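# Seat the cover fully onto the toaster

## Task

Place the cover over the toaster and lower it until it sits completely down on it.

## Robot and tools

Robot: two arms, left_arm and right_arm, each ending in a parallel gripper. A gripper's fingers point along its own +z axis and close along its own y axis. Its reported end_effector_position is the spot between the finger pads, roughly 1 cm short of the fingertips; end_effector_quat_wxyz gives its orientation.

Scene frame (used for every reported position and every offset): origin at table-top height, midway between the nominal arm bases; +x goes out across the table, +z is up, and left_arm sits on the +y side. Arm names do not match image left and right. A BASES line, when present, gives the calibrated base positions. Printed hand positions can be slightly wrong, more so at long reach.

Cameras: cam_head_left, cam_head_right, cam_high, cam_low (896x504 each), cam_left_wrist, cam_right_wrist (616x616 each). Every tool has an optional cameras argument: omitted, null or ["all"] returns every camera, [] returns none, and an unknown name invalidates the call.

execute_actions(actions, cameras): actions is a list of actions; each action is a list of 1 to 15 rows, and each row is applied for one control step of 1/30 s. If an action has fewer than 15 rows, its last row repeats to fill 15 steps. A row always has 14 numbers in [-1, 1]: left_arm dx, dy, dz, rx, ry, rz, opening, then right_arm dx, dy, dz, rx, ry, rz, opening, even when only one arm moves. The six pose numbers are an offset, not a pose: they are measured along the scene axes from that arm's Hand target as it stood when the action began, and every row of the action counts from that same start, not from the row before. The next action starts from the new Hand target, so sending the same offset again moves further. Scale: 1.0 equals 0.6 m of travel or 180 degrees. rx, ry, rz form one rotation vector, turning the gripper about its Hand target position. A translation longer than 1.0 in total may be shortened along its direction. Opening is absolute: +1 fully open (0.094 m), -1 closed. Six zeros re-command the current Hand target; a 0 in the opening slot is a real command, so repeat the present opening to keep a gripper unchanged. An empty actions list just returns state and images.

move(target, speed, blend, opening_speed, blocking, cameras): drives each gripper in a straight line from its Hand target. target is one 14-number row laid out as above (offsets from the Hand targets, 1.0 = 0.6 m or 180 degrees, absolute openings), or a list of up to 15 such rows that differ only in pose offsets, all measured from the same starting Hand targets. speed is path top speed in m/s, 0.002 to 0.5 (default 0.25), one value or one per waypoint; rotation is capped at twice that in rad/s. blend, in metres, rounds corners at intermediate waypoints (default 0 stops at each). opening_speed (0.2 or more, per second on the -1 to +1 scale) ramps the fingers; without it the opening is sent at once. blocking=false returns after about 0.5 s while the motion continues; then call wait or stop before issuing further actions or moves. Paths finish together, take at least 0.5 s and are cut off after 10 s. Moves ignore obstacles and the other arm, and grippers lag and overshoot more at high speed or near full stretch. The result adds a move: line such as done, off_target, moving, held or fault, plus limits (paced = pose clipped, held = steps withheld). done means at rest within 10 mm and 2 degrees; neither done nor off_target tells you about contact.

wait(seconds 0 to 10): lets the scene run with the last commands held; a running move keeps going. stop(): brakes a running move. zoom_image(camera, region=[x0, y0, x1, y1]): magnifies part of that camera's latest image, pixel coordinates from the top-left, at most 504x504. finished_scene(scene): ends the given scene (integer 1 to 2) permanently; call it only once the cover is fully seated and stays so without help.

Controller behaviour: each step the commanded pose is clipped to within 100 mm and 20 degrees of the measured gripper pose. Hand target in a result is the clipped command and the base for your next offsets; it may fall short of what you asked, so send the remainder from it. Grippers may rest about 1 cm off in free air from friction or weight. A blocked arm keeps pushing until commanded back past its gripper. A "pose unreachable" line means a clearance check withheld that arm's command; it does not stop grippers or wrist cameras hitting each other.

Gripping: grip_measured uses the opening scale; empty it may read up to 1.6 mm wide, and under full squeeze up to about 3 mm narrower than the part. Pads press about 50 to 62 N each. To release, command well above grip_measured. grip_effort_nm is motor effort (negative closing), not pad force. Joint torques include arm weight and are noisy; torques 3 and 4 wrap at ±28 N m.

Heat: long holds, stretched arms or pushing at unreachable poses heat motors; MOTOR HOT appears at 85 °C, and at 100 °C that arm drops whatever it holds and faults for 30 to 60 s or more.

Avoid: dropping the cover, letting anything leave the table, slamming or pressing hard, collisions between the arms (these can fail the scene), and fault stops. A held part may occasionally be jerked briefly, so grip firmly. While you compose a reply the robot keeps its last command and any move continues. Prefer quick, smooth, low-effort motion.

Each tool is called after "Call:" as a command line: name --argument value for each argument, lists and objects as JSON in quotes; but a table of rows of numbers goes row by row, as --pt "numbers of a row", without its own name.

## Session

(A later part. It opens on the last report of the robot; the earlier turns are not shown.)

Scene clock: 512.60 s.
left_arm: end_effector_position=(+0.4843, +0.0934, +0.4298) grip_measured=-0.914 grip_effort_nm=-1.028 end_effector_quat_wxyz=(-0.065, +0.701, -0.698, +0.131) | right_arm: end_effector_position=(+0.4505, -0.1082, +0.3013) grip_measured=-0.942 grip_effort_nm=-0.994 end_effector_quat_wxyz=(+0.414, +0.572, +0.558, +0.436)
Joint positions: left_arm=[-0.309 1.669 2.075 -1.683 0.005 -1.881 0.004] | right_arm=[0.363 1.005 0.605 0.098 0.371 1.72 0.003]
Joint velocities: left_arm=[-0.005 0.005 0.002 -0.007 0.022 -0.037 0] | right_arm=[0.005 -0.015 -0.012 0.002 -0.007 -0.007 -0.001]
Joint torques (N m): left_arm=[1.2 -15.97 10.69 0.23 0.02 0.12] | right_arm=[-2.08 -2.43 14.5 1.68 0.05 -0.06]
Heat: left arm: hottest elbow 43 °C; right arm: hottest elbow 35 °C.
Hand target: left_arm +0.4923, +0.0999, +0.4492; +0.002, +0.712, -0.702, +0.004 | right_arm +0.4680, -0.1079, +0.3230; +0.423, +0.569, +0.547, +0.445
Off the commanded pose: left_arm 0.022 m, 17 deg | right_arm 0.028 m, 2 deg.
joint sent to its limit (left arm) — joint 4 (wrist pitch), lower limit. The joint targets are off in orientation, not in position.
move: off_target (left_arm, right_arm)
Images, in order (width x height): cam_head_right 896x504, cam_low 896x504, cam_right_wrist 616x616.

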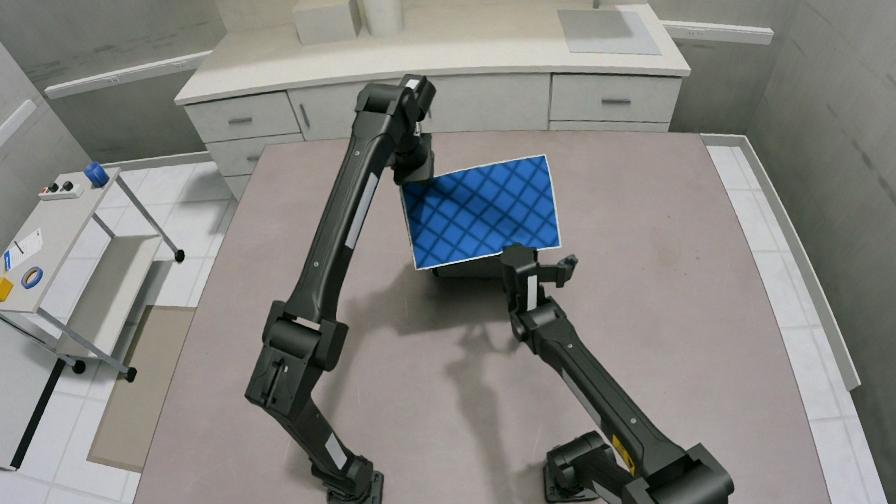

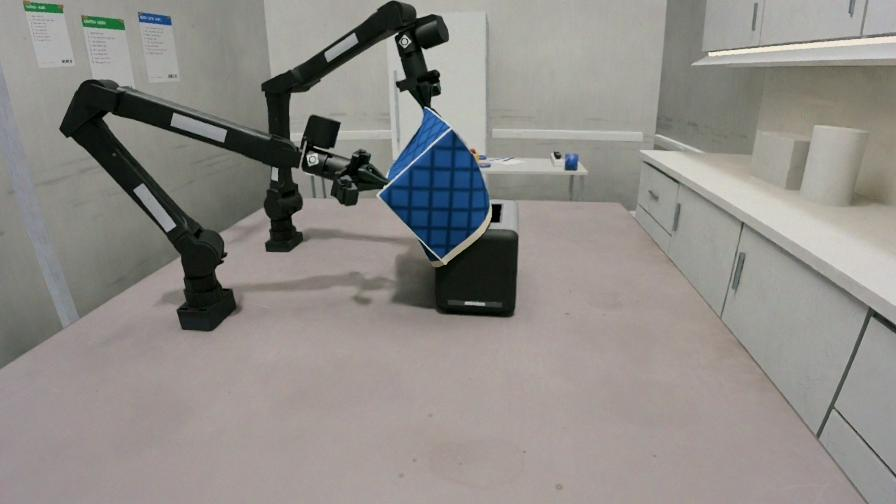

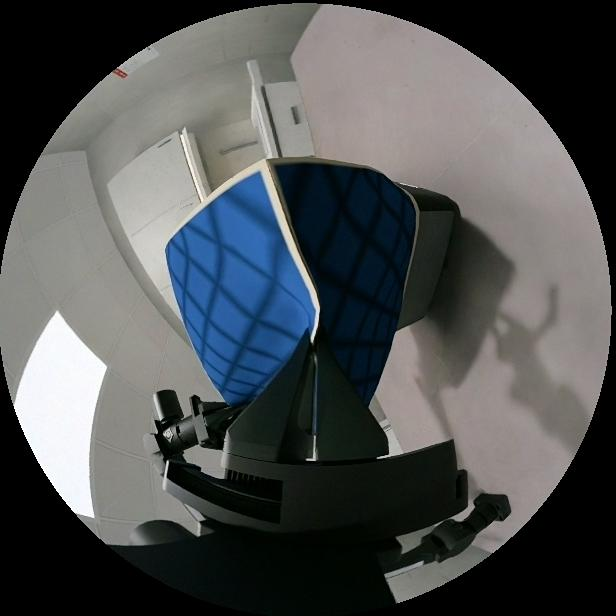

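Call:
move --pt "0.1 0 0.02 0 -0.1 0 -1 0 -0.02 0.12 0 0.11 0 -1" --pt "0.25 -0.01 0.02 0 -0.15 0 -1 0.06 -0.02 0.18 0 0.18 0 -1" --speed 0.12

Call:
zoom_image --camera "cam_low" --region '[340, 70, 640, 330]'

Scene clock: 526.20 s.
left_arm: end_effector_position=(+0.6305, +0.0707, +0.4550) grip_measured=-0.914 grip_effort_nm=-1.033 end_effector_quat_wxyz=(-0.167, +0.673, -0.692, +0.200) | right_arm: end_effector_position=(+0.4976, -0.1136, +0.4109) grip_measured=-0.945 grip_effort_nm=-1.033 end_effector_quat_wxyz=(+0.252, +0.665, +0.652, +0.261)
Joint positions: left_arm=[-0.303 2.079 2.713 -1.686 -0.098 -1.815 0.004] | right_arm=[0.257 1.232 1.362 -0.979 0.193 1.811 0.003]
Joint velocities: left_arm=[-0.015 -0.005 0.022 -0.002 -0.051 0.037 0] | right_arm=[-0.015 0.005 -0.002 -0.002 -0.066 -0.022 0]
Joint torques (N m): left_arm=[2.14 -20.19 10.02 0.51 -0.57 0.16] | right_arm=[-2.08 -6.36 15.06 0.44 0.1 0.09]
Heat: left arm: hottest elbow 43 °C; right arm: hottest elbow 36 °C.
Hand target: left_arm +0.6433, +0.0928, +0.4627; -0.161, +0.690, -0.684, +0.171 | right_arm +0.5072, -0.1181, +0.4297; +0.256, +0.670, +0.644, +0.267
Off the commanded pose: left_arm 0.027 m, 4 deg | right_arm 0.022 m, 1 deg.
joint sent to its limit (left arm) — joint 4 (wrist pitch), lower limit. The joint targets are off in orientation, not in position.
move: off_target (left_arm, right_arm)

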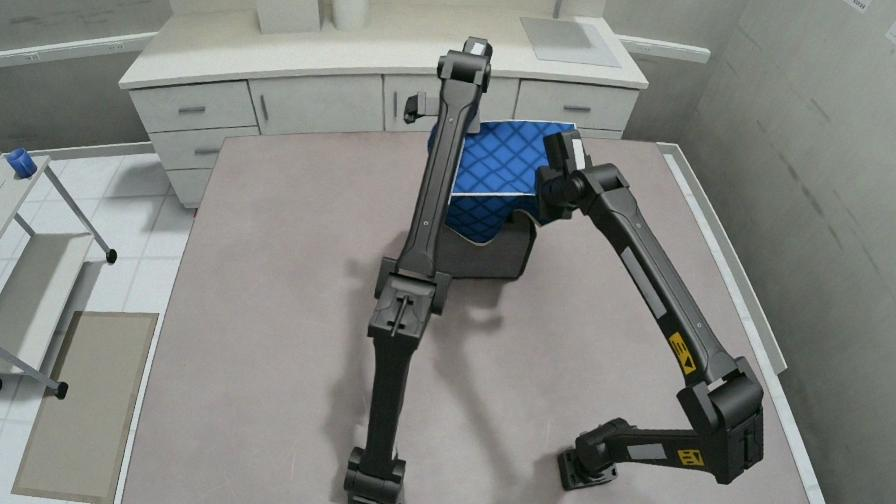

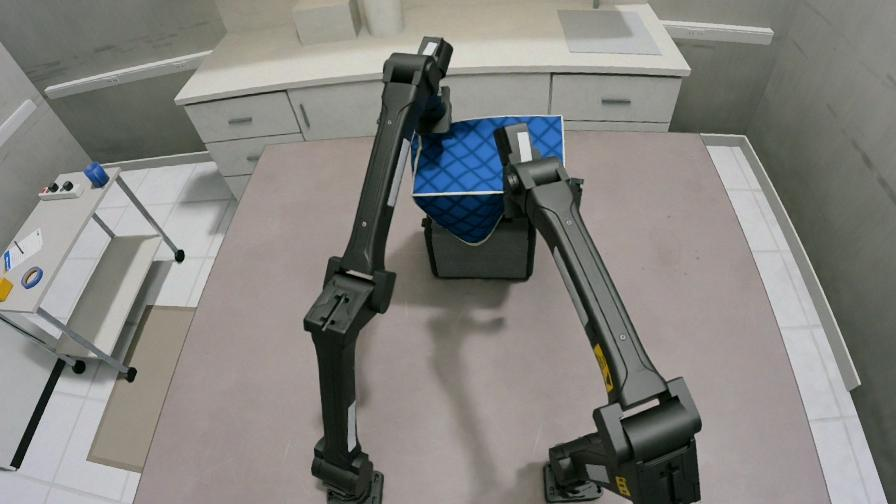

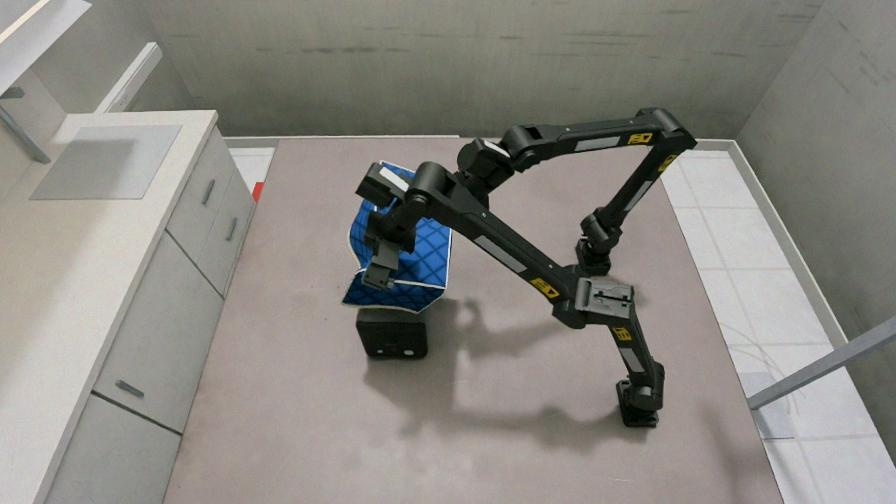

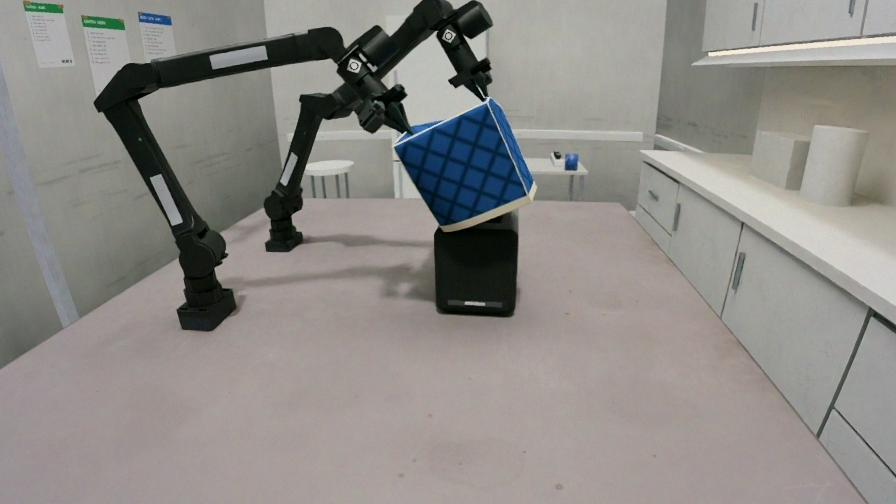

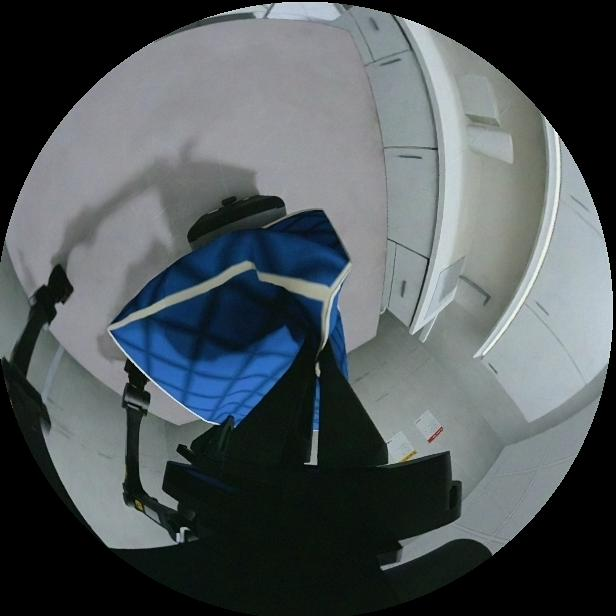

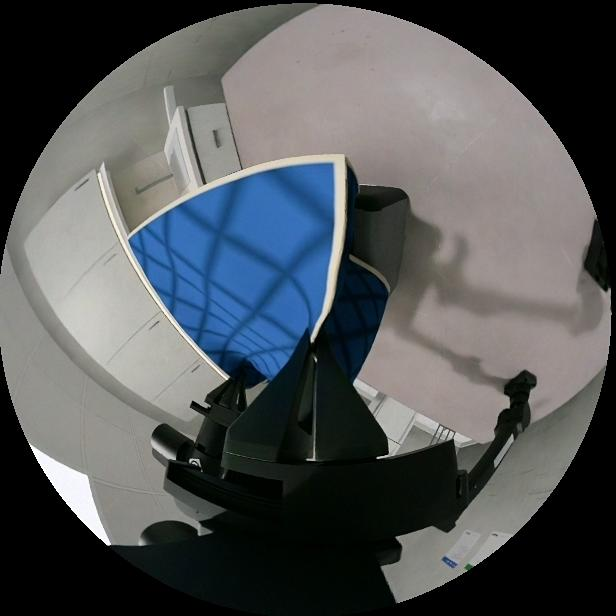

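Scaled by 1.680.

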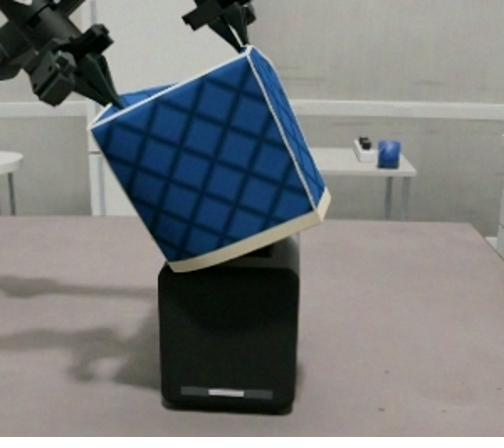

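Call:
move --target '[0.1,0.0,0.0,0,0,0,-1,0.03,-0.01,0.08,0,0.12,0,-1]' --speed 0.1

Call:
zoom_image --camera "cam_low" --region '[340, 70, 640, 330]'

Scene clock: 535.60 s.
left_arm: end_effector_position=(+0.6731, +0.0612, +0.4605) grip_measured=-0.914 grip_effort_nm=-1.033 end_effector_quat_wxyz=(-0.196, +0.653, -0.687, +0.252) | right_arm: end_effector_position=(+0.5244, -0.1143, +0.4581) grip_measured=-0.945 grip_effort_nm=-1.038 end_effector_quat_wxyz=(+0.129, +0.703, +0.687, +0.131)
Joint positions: left_arm=[-0.295 2.186 2.874 -1.613 -0.085 -1.782 0.004] | right_arm=[0.207 1.562 1.95 -1.6 0.088 1.821 0.003]
Joint velocities: left_arm=[0.015 -0.015 -0.007 -0.002 -0.007 0.007 0] | right_arm=[-0.005 -0.015 0.017 -0.022 -0.022 0.037 -0.001]
Joint torques (N m): left_arm=[3.25 -20.07 9.47 2.25 -0.58 0.17] | right_arm=[-2.43 -10.34 14.05 -0.46 0.1 0.06]
Heat: left arm: hottest elbow 43 °C; right arm: hottest elbow 36 °C.
Hand target: left_arm +0.7035, +0.0927, +0.4634; -0.161, +0.689, -0.685, +0.172 | right_arm +0.5267, -0.1235, +0.4759; +0.132, +0.708, +0.681, +0.136
Off the commanded pose: left_arm 0.044 m, 11 deg | right_arm 0.022 m, 1 deg.
elbow stopped short (left arm): the move would have taken joint 3 (elbow) straighter than the controller allows.
move: off_target (left_arm, right_arm)

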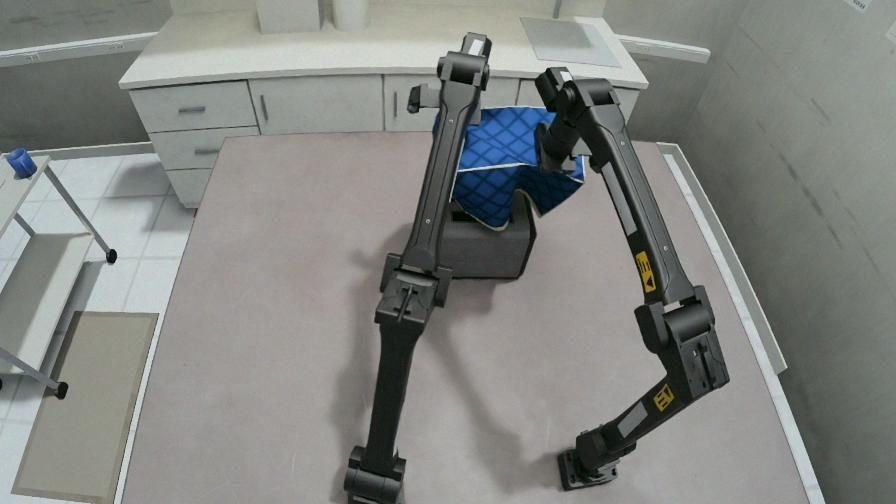

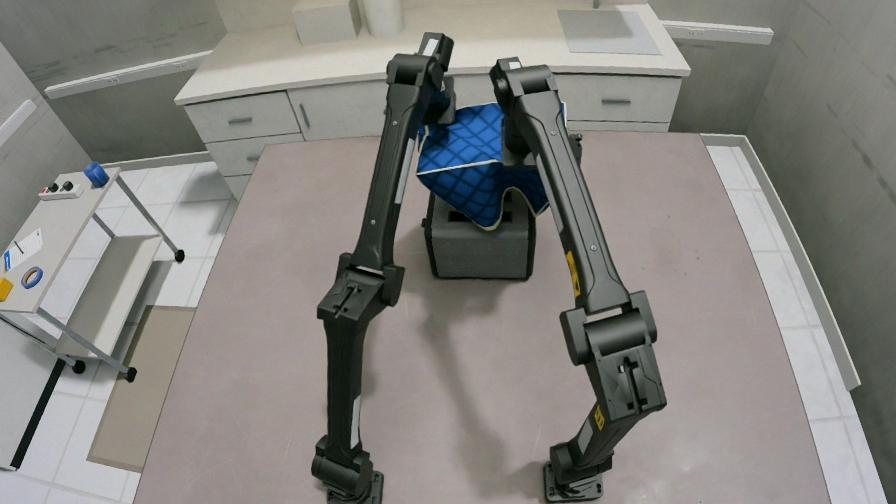

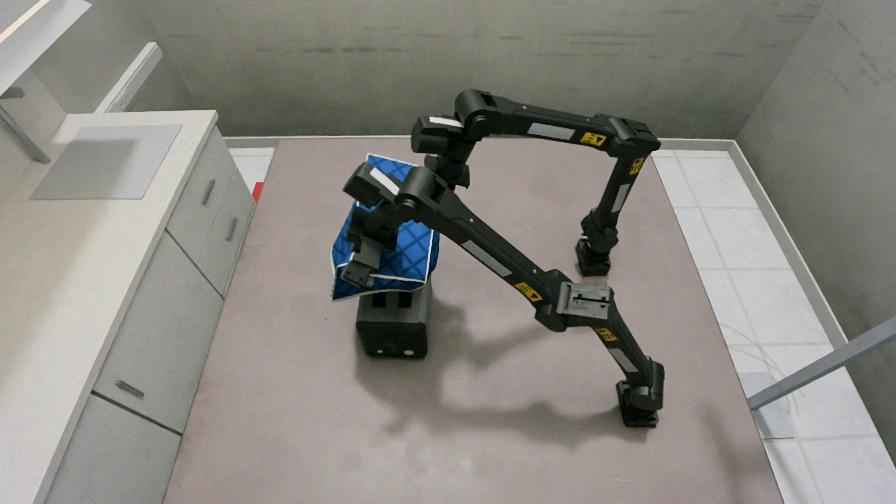

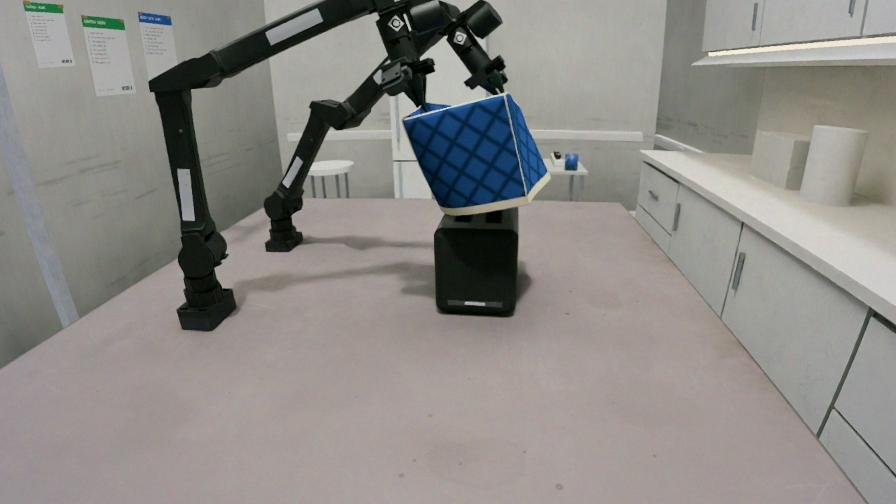

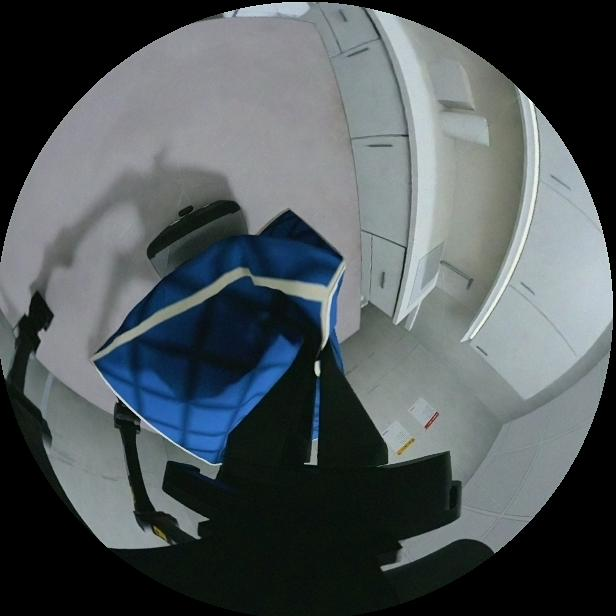

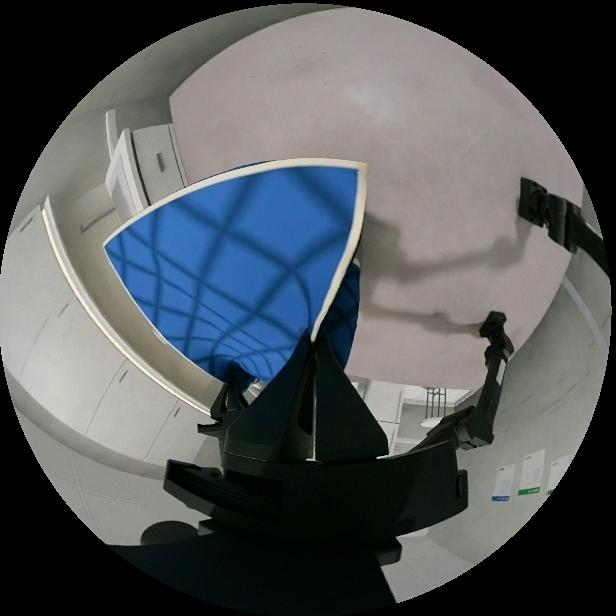

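Scaled by 1.680.

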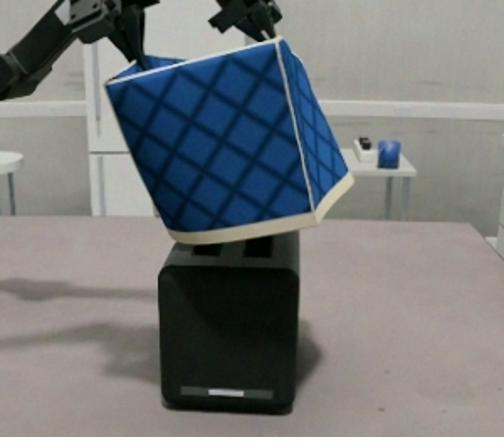

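Call:
move --pt "-0.13 0.05 0.0 0 0 0 -1 -0.1 0.05 0 0 0 0 -1" --pt "-0.13 0.05 0.0 0 0 0 -1 -0.1 0.05 -0.09 0 0 0 -1" --speed 0.1

Call:
zoom_image --camera "cam_low" --region '[340, 70, 640, 330]'

Call:
zoom_image --camera "cam_high" --region '[300, 100, 540, 380]'

Call:
zoom_image --camera "cam_head_left" --region '[380, 60, 640, 300]'

Scene clock: 549.03 s.
left_arm: end_effector_position=(+0.6230, +0.0906, +0.4466) grip_measured=-0.914 grip_effort_nm=-1.033 end_effector_quat_wxyz=(-0.156, +0.673, -0.699, +0.182) | right_arm: end_effector_position=(+0.4816, -0.0913, +0.4159) grip_measured=-0.945 grip_effort_nm=-1.033 end_effector_quat_wxyz=(+0.128, +0.709, +0.680, +0.138)
Joint positions: left_arm=[-0.274 2.038 2.63 -1.686 -0.08 -1.782 0.004] | right_arm=[0.281 1.424 1.679 -1.463 0.111 1.91 0.003]
Joint velocities: left_arm=[-0.005 -0.015 0.002 0.002 0.051 -0.022 -0.002] | right_arm=[-0.005 -0.015 -0.022 0.007 0.051 0.022 -0.001]
Joint torques (N m): left_arm=[3.14 -23.59 7.24 0.55 -0.59 0.11] | right_arm=[-0.38 -11.93 7.84 0.01 0.51 0.14]
Heat: left arm: hottest elbow 41 °C; right arm: hottest elbow 37 °C.
Hand target: left_arm +0.6250, +0.1225, +0.4630; -0.162, +0.690, -0.684, +0.171 | right_arm +0.4657, -0.0939, +0.4230; +0.131, +0.708, +0.680, +0.137
Off the commanded pose: left_arm 0.036 m, 3 deg | right_arm 0.016 m, 1 deg.
joint sent to its limit (left arm) — joint 4 (wrist pitch), lower limit. The joint targets still meet the commanded pose.
move: off_target (left_arm, right_arm)

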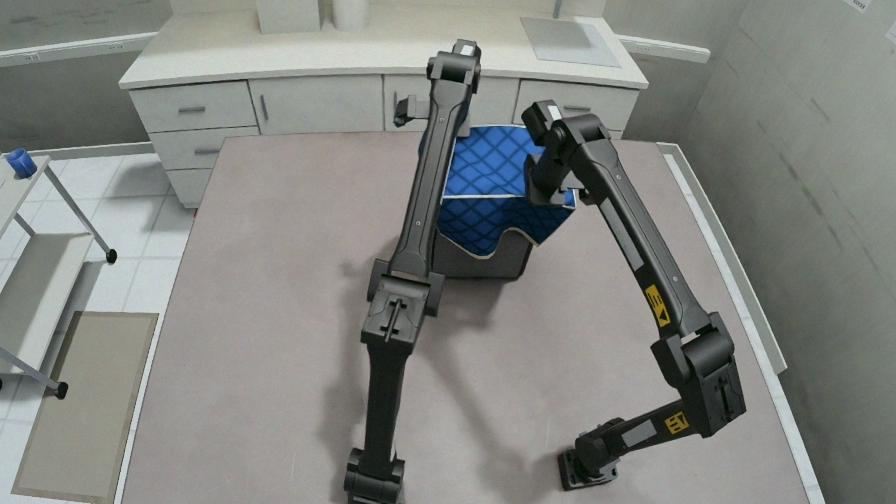

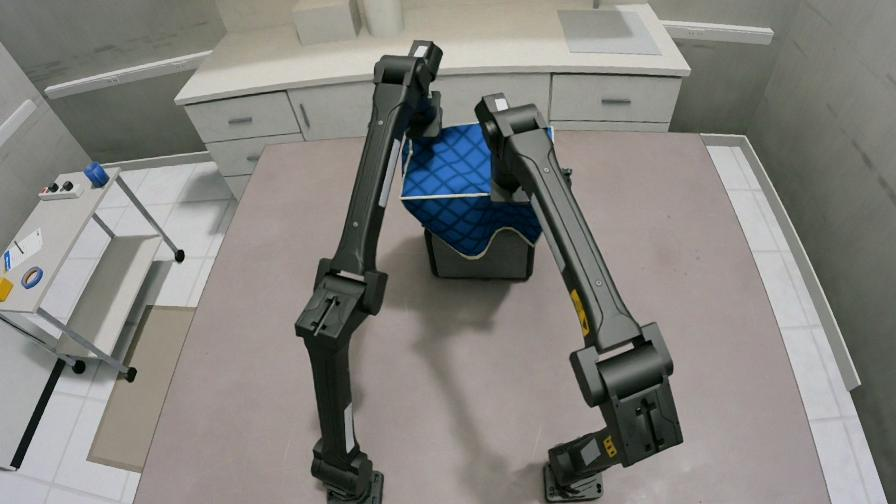

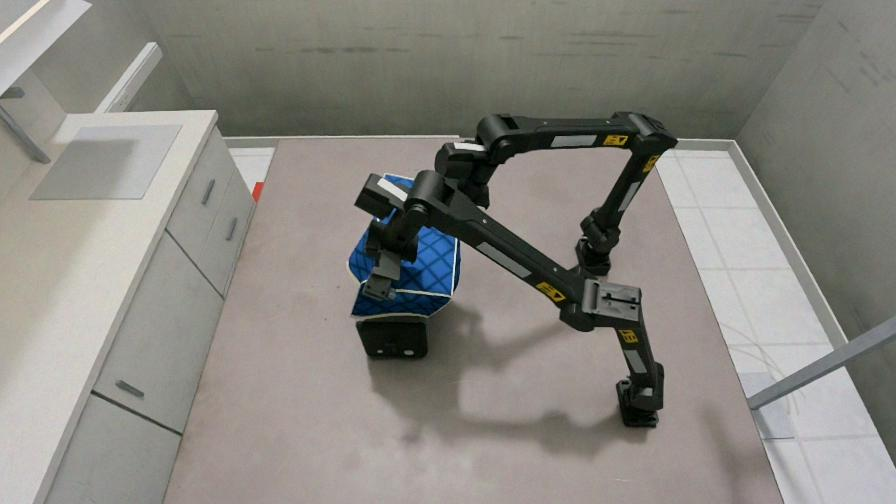

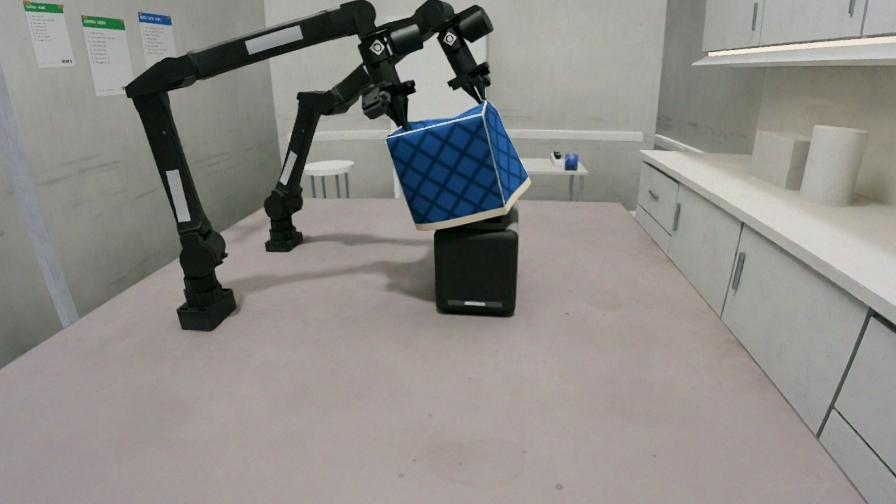

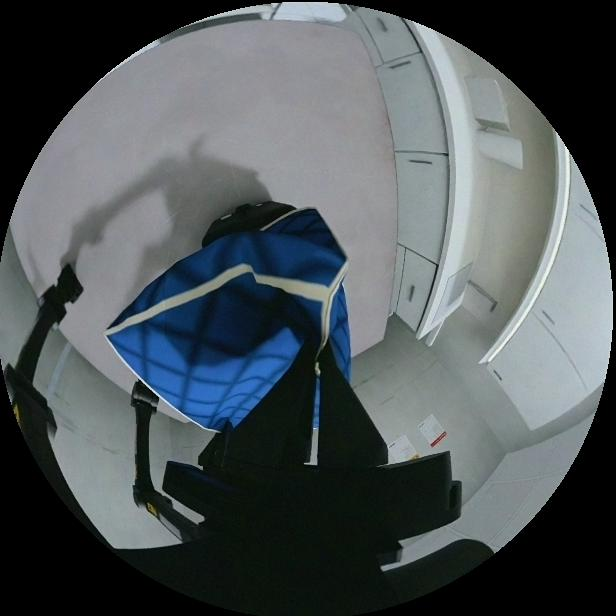

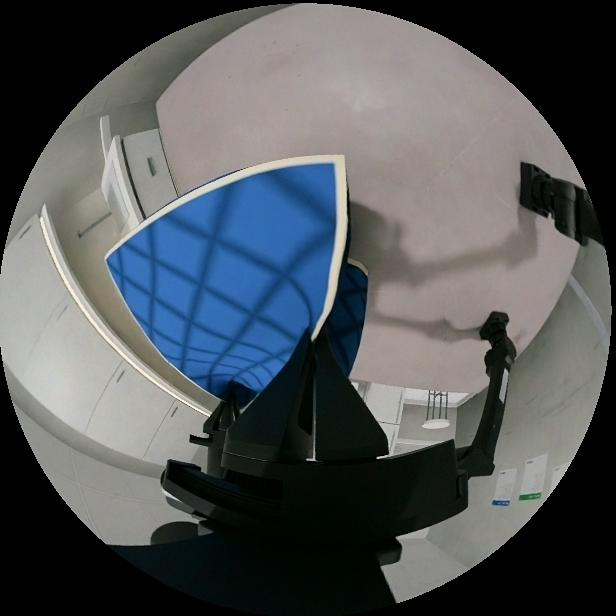

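Scaled by 1.680.

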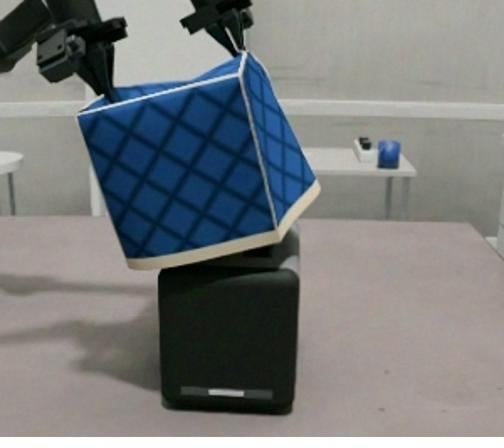

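Scaled by 1.800.

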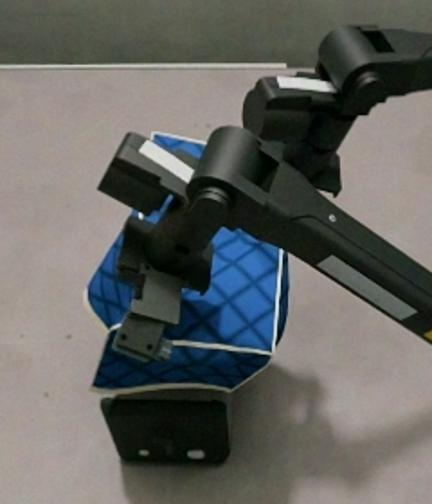

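Scaled by 1.938.

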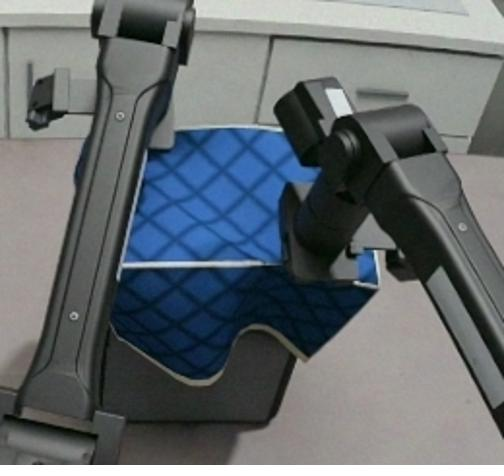

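Call:
move --target '[0,0.02,0,0,0,0,-1,0,0.02,-0.07,0,0,0,-1]' --speed 0.08

Scene clock: 566.50 s.
left_arm: end_effector_position=(+0.6240, +0.0952, +0.4390) grip_measured=-0.914 grip_effort_nm=-1.023 end_effector_quat_wxyz=(-0.150, +0.672, -0.704, +0.175) | right_arm: end_effector_position=(+0.4812, -0.0790, +0.3811) grip_measured=-0.945 grip_effort_nm=-1.028 end_effector_quat_wxyz=(+0.132, +0.709, +0.677, +0.147)
Joint positions: left_arm=[-0.265 2.038 2.612 -1.686 -0.072 -1.768 0.004] | right_arm=[0.308 1.402 1.56 -1.349 0.119 1.939 0.003]
Joint velocities: left_arm=[-0.005 -0.015 -0.012 0.007 -0.007 -0.051 -0.001] | right_arm=[-0.005 0.005 -0.002 -0.022 -0.081 0.051 0]
Joint torques (N m): left_arm=[3.37 -24.41 7.54 0.4 -0.61 0.12] | right_arm=[-0.32 -11.4 7.27 -0.13 0.52 0.1]
Heat: left arm: hottest elbow 40 °C; right arm: hottest elbow 35 °C.
Hand target: left_arm +0.6251, +0.1346, +0.4633; -0.162, +0.691, -0.684, +0.171 | right_arm +0.4651, -0.0819, +0.3810; +0.131, +0.708, +0.680, +0.137
Off the commanded pose: left_arm 0.046 m, 3 deg | right_arm 0.016 m, 1 deg.
joint sent to its limit (left arm) — joint 4 (wrist pitch), lower limit. The joint targets still meet the commanded pose.
move: off_target (left_arm, right_arm)

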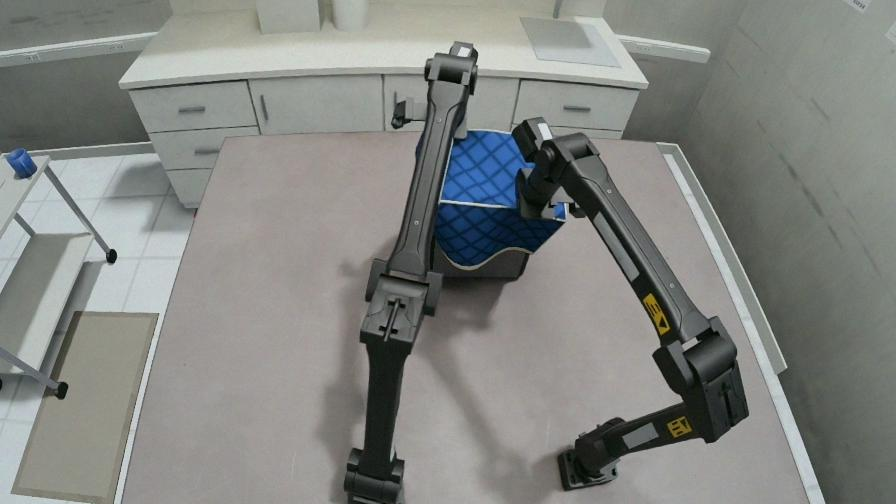

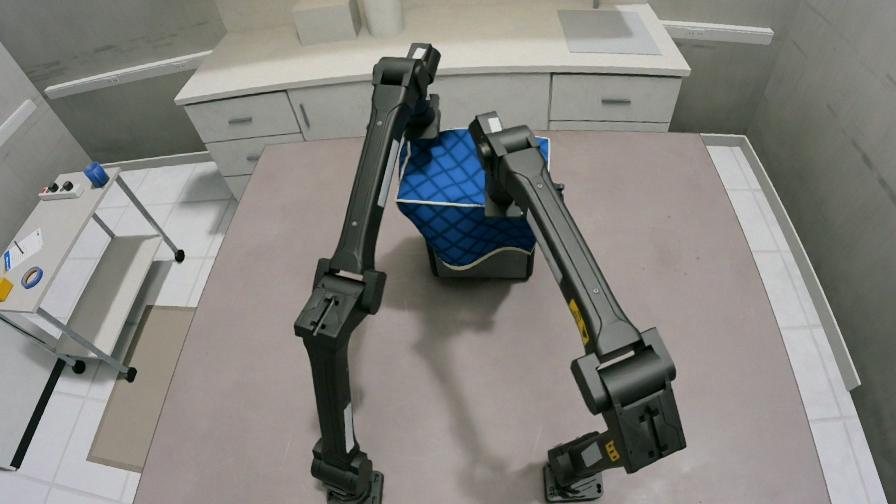

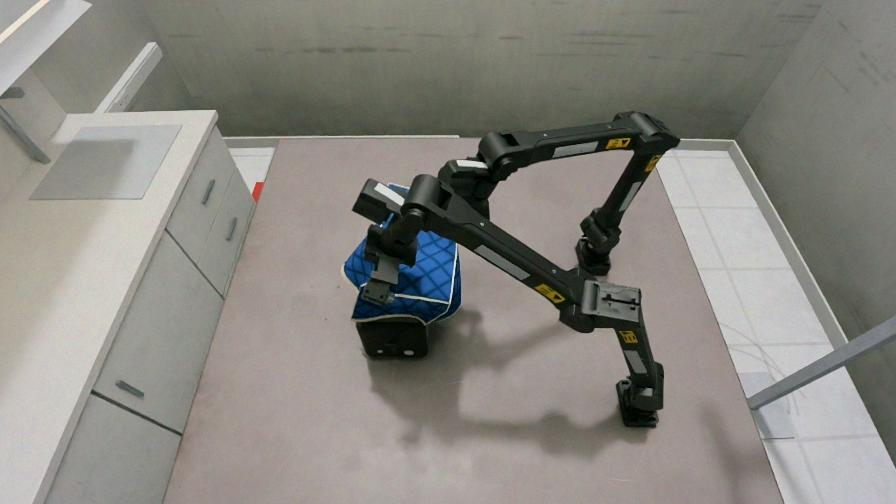

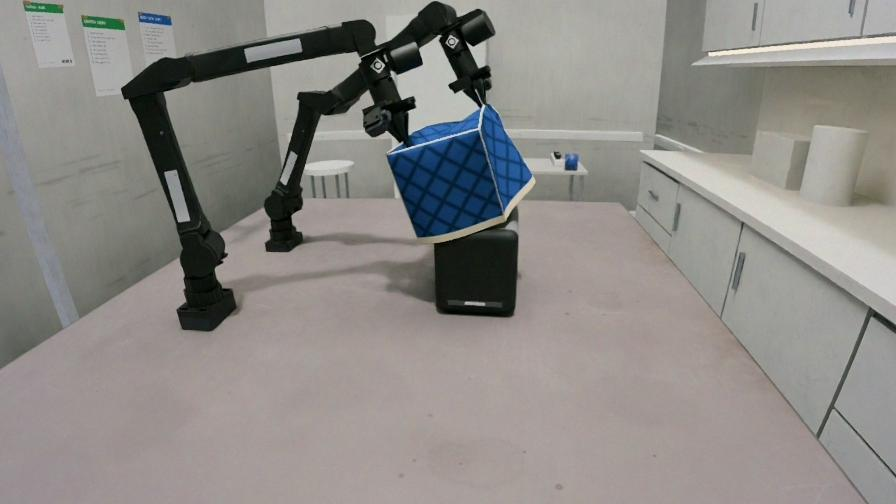

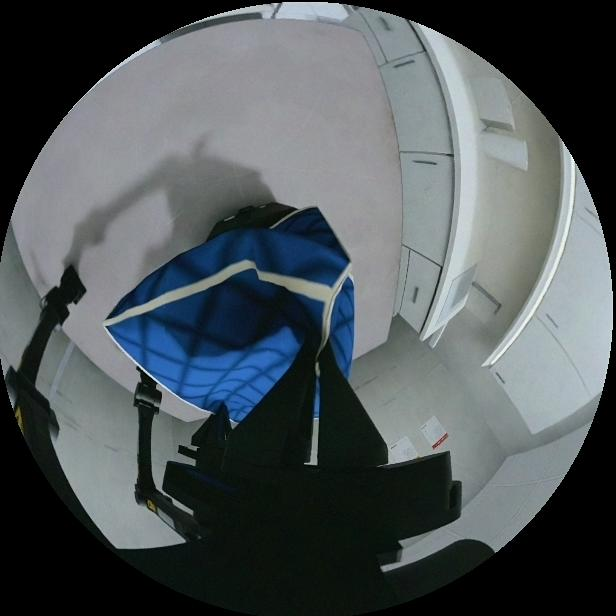

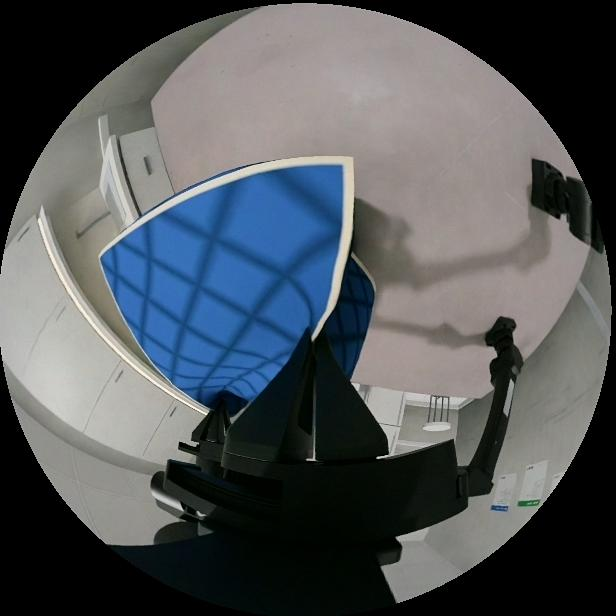

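Call:
zoom_image --camera "cam_low" --region '[360, 80, 580, 330]'

Call:
zoom_image --camera "cam_high" --region '[310, 170, 500, 370]'

Call:
zoom_image --camera "cam_head_right" --region '[360, 110, 590, 300]'

Scaled by 2.016.

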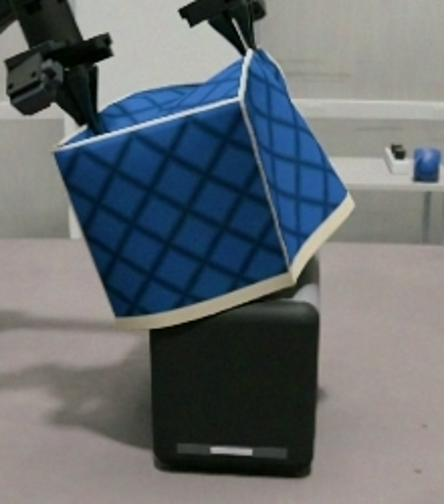

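Scaled by 2.520.

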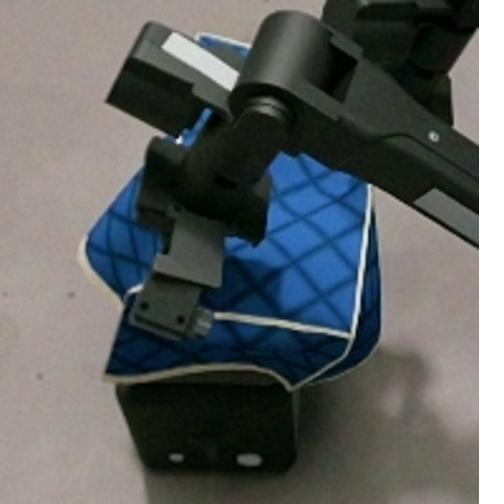

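Scaled by 2.191.

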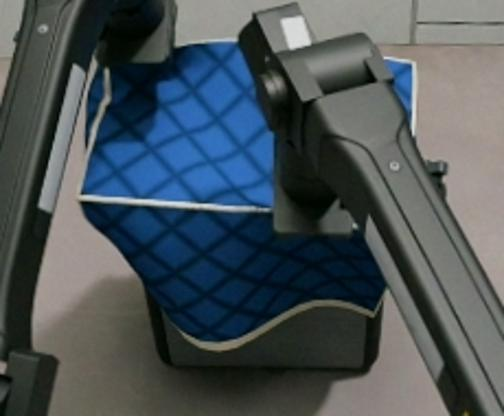

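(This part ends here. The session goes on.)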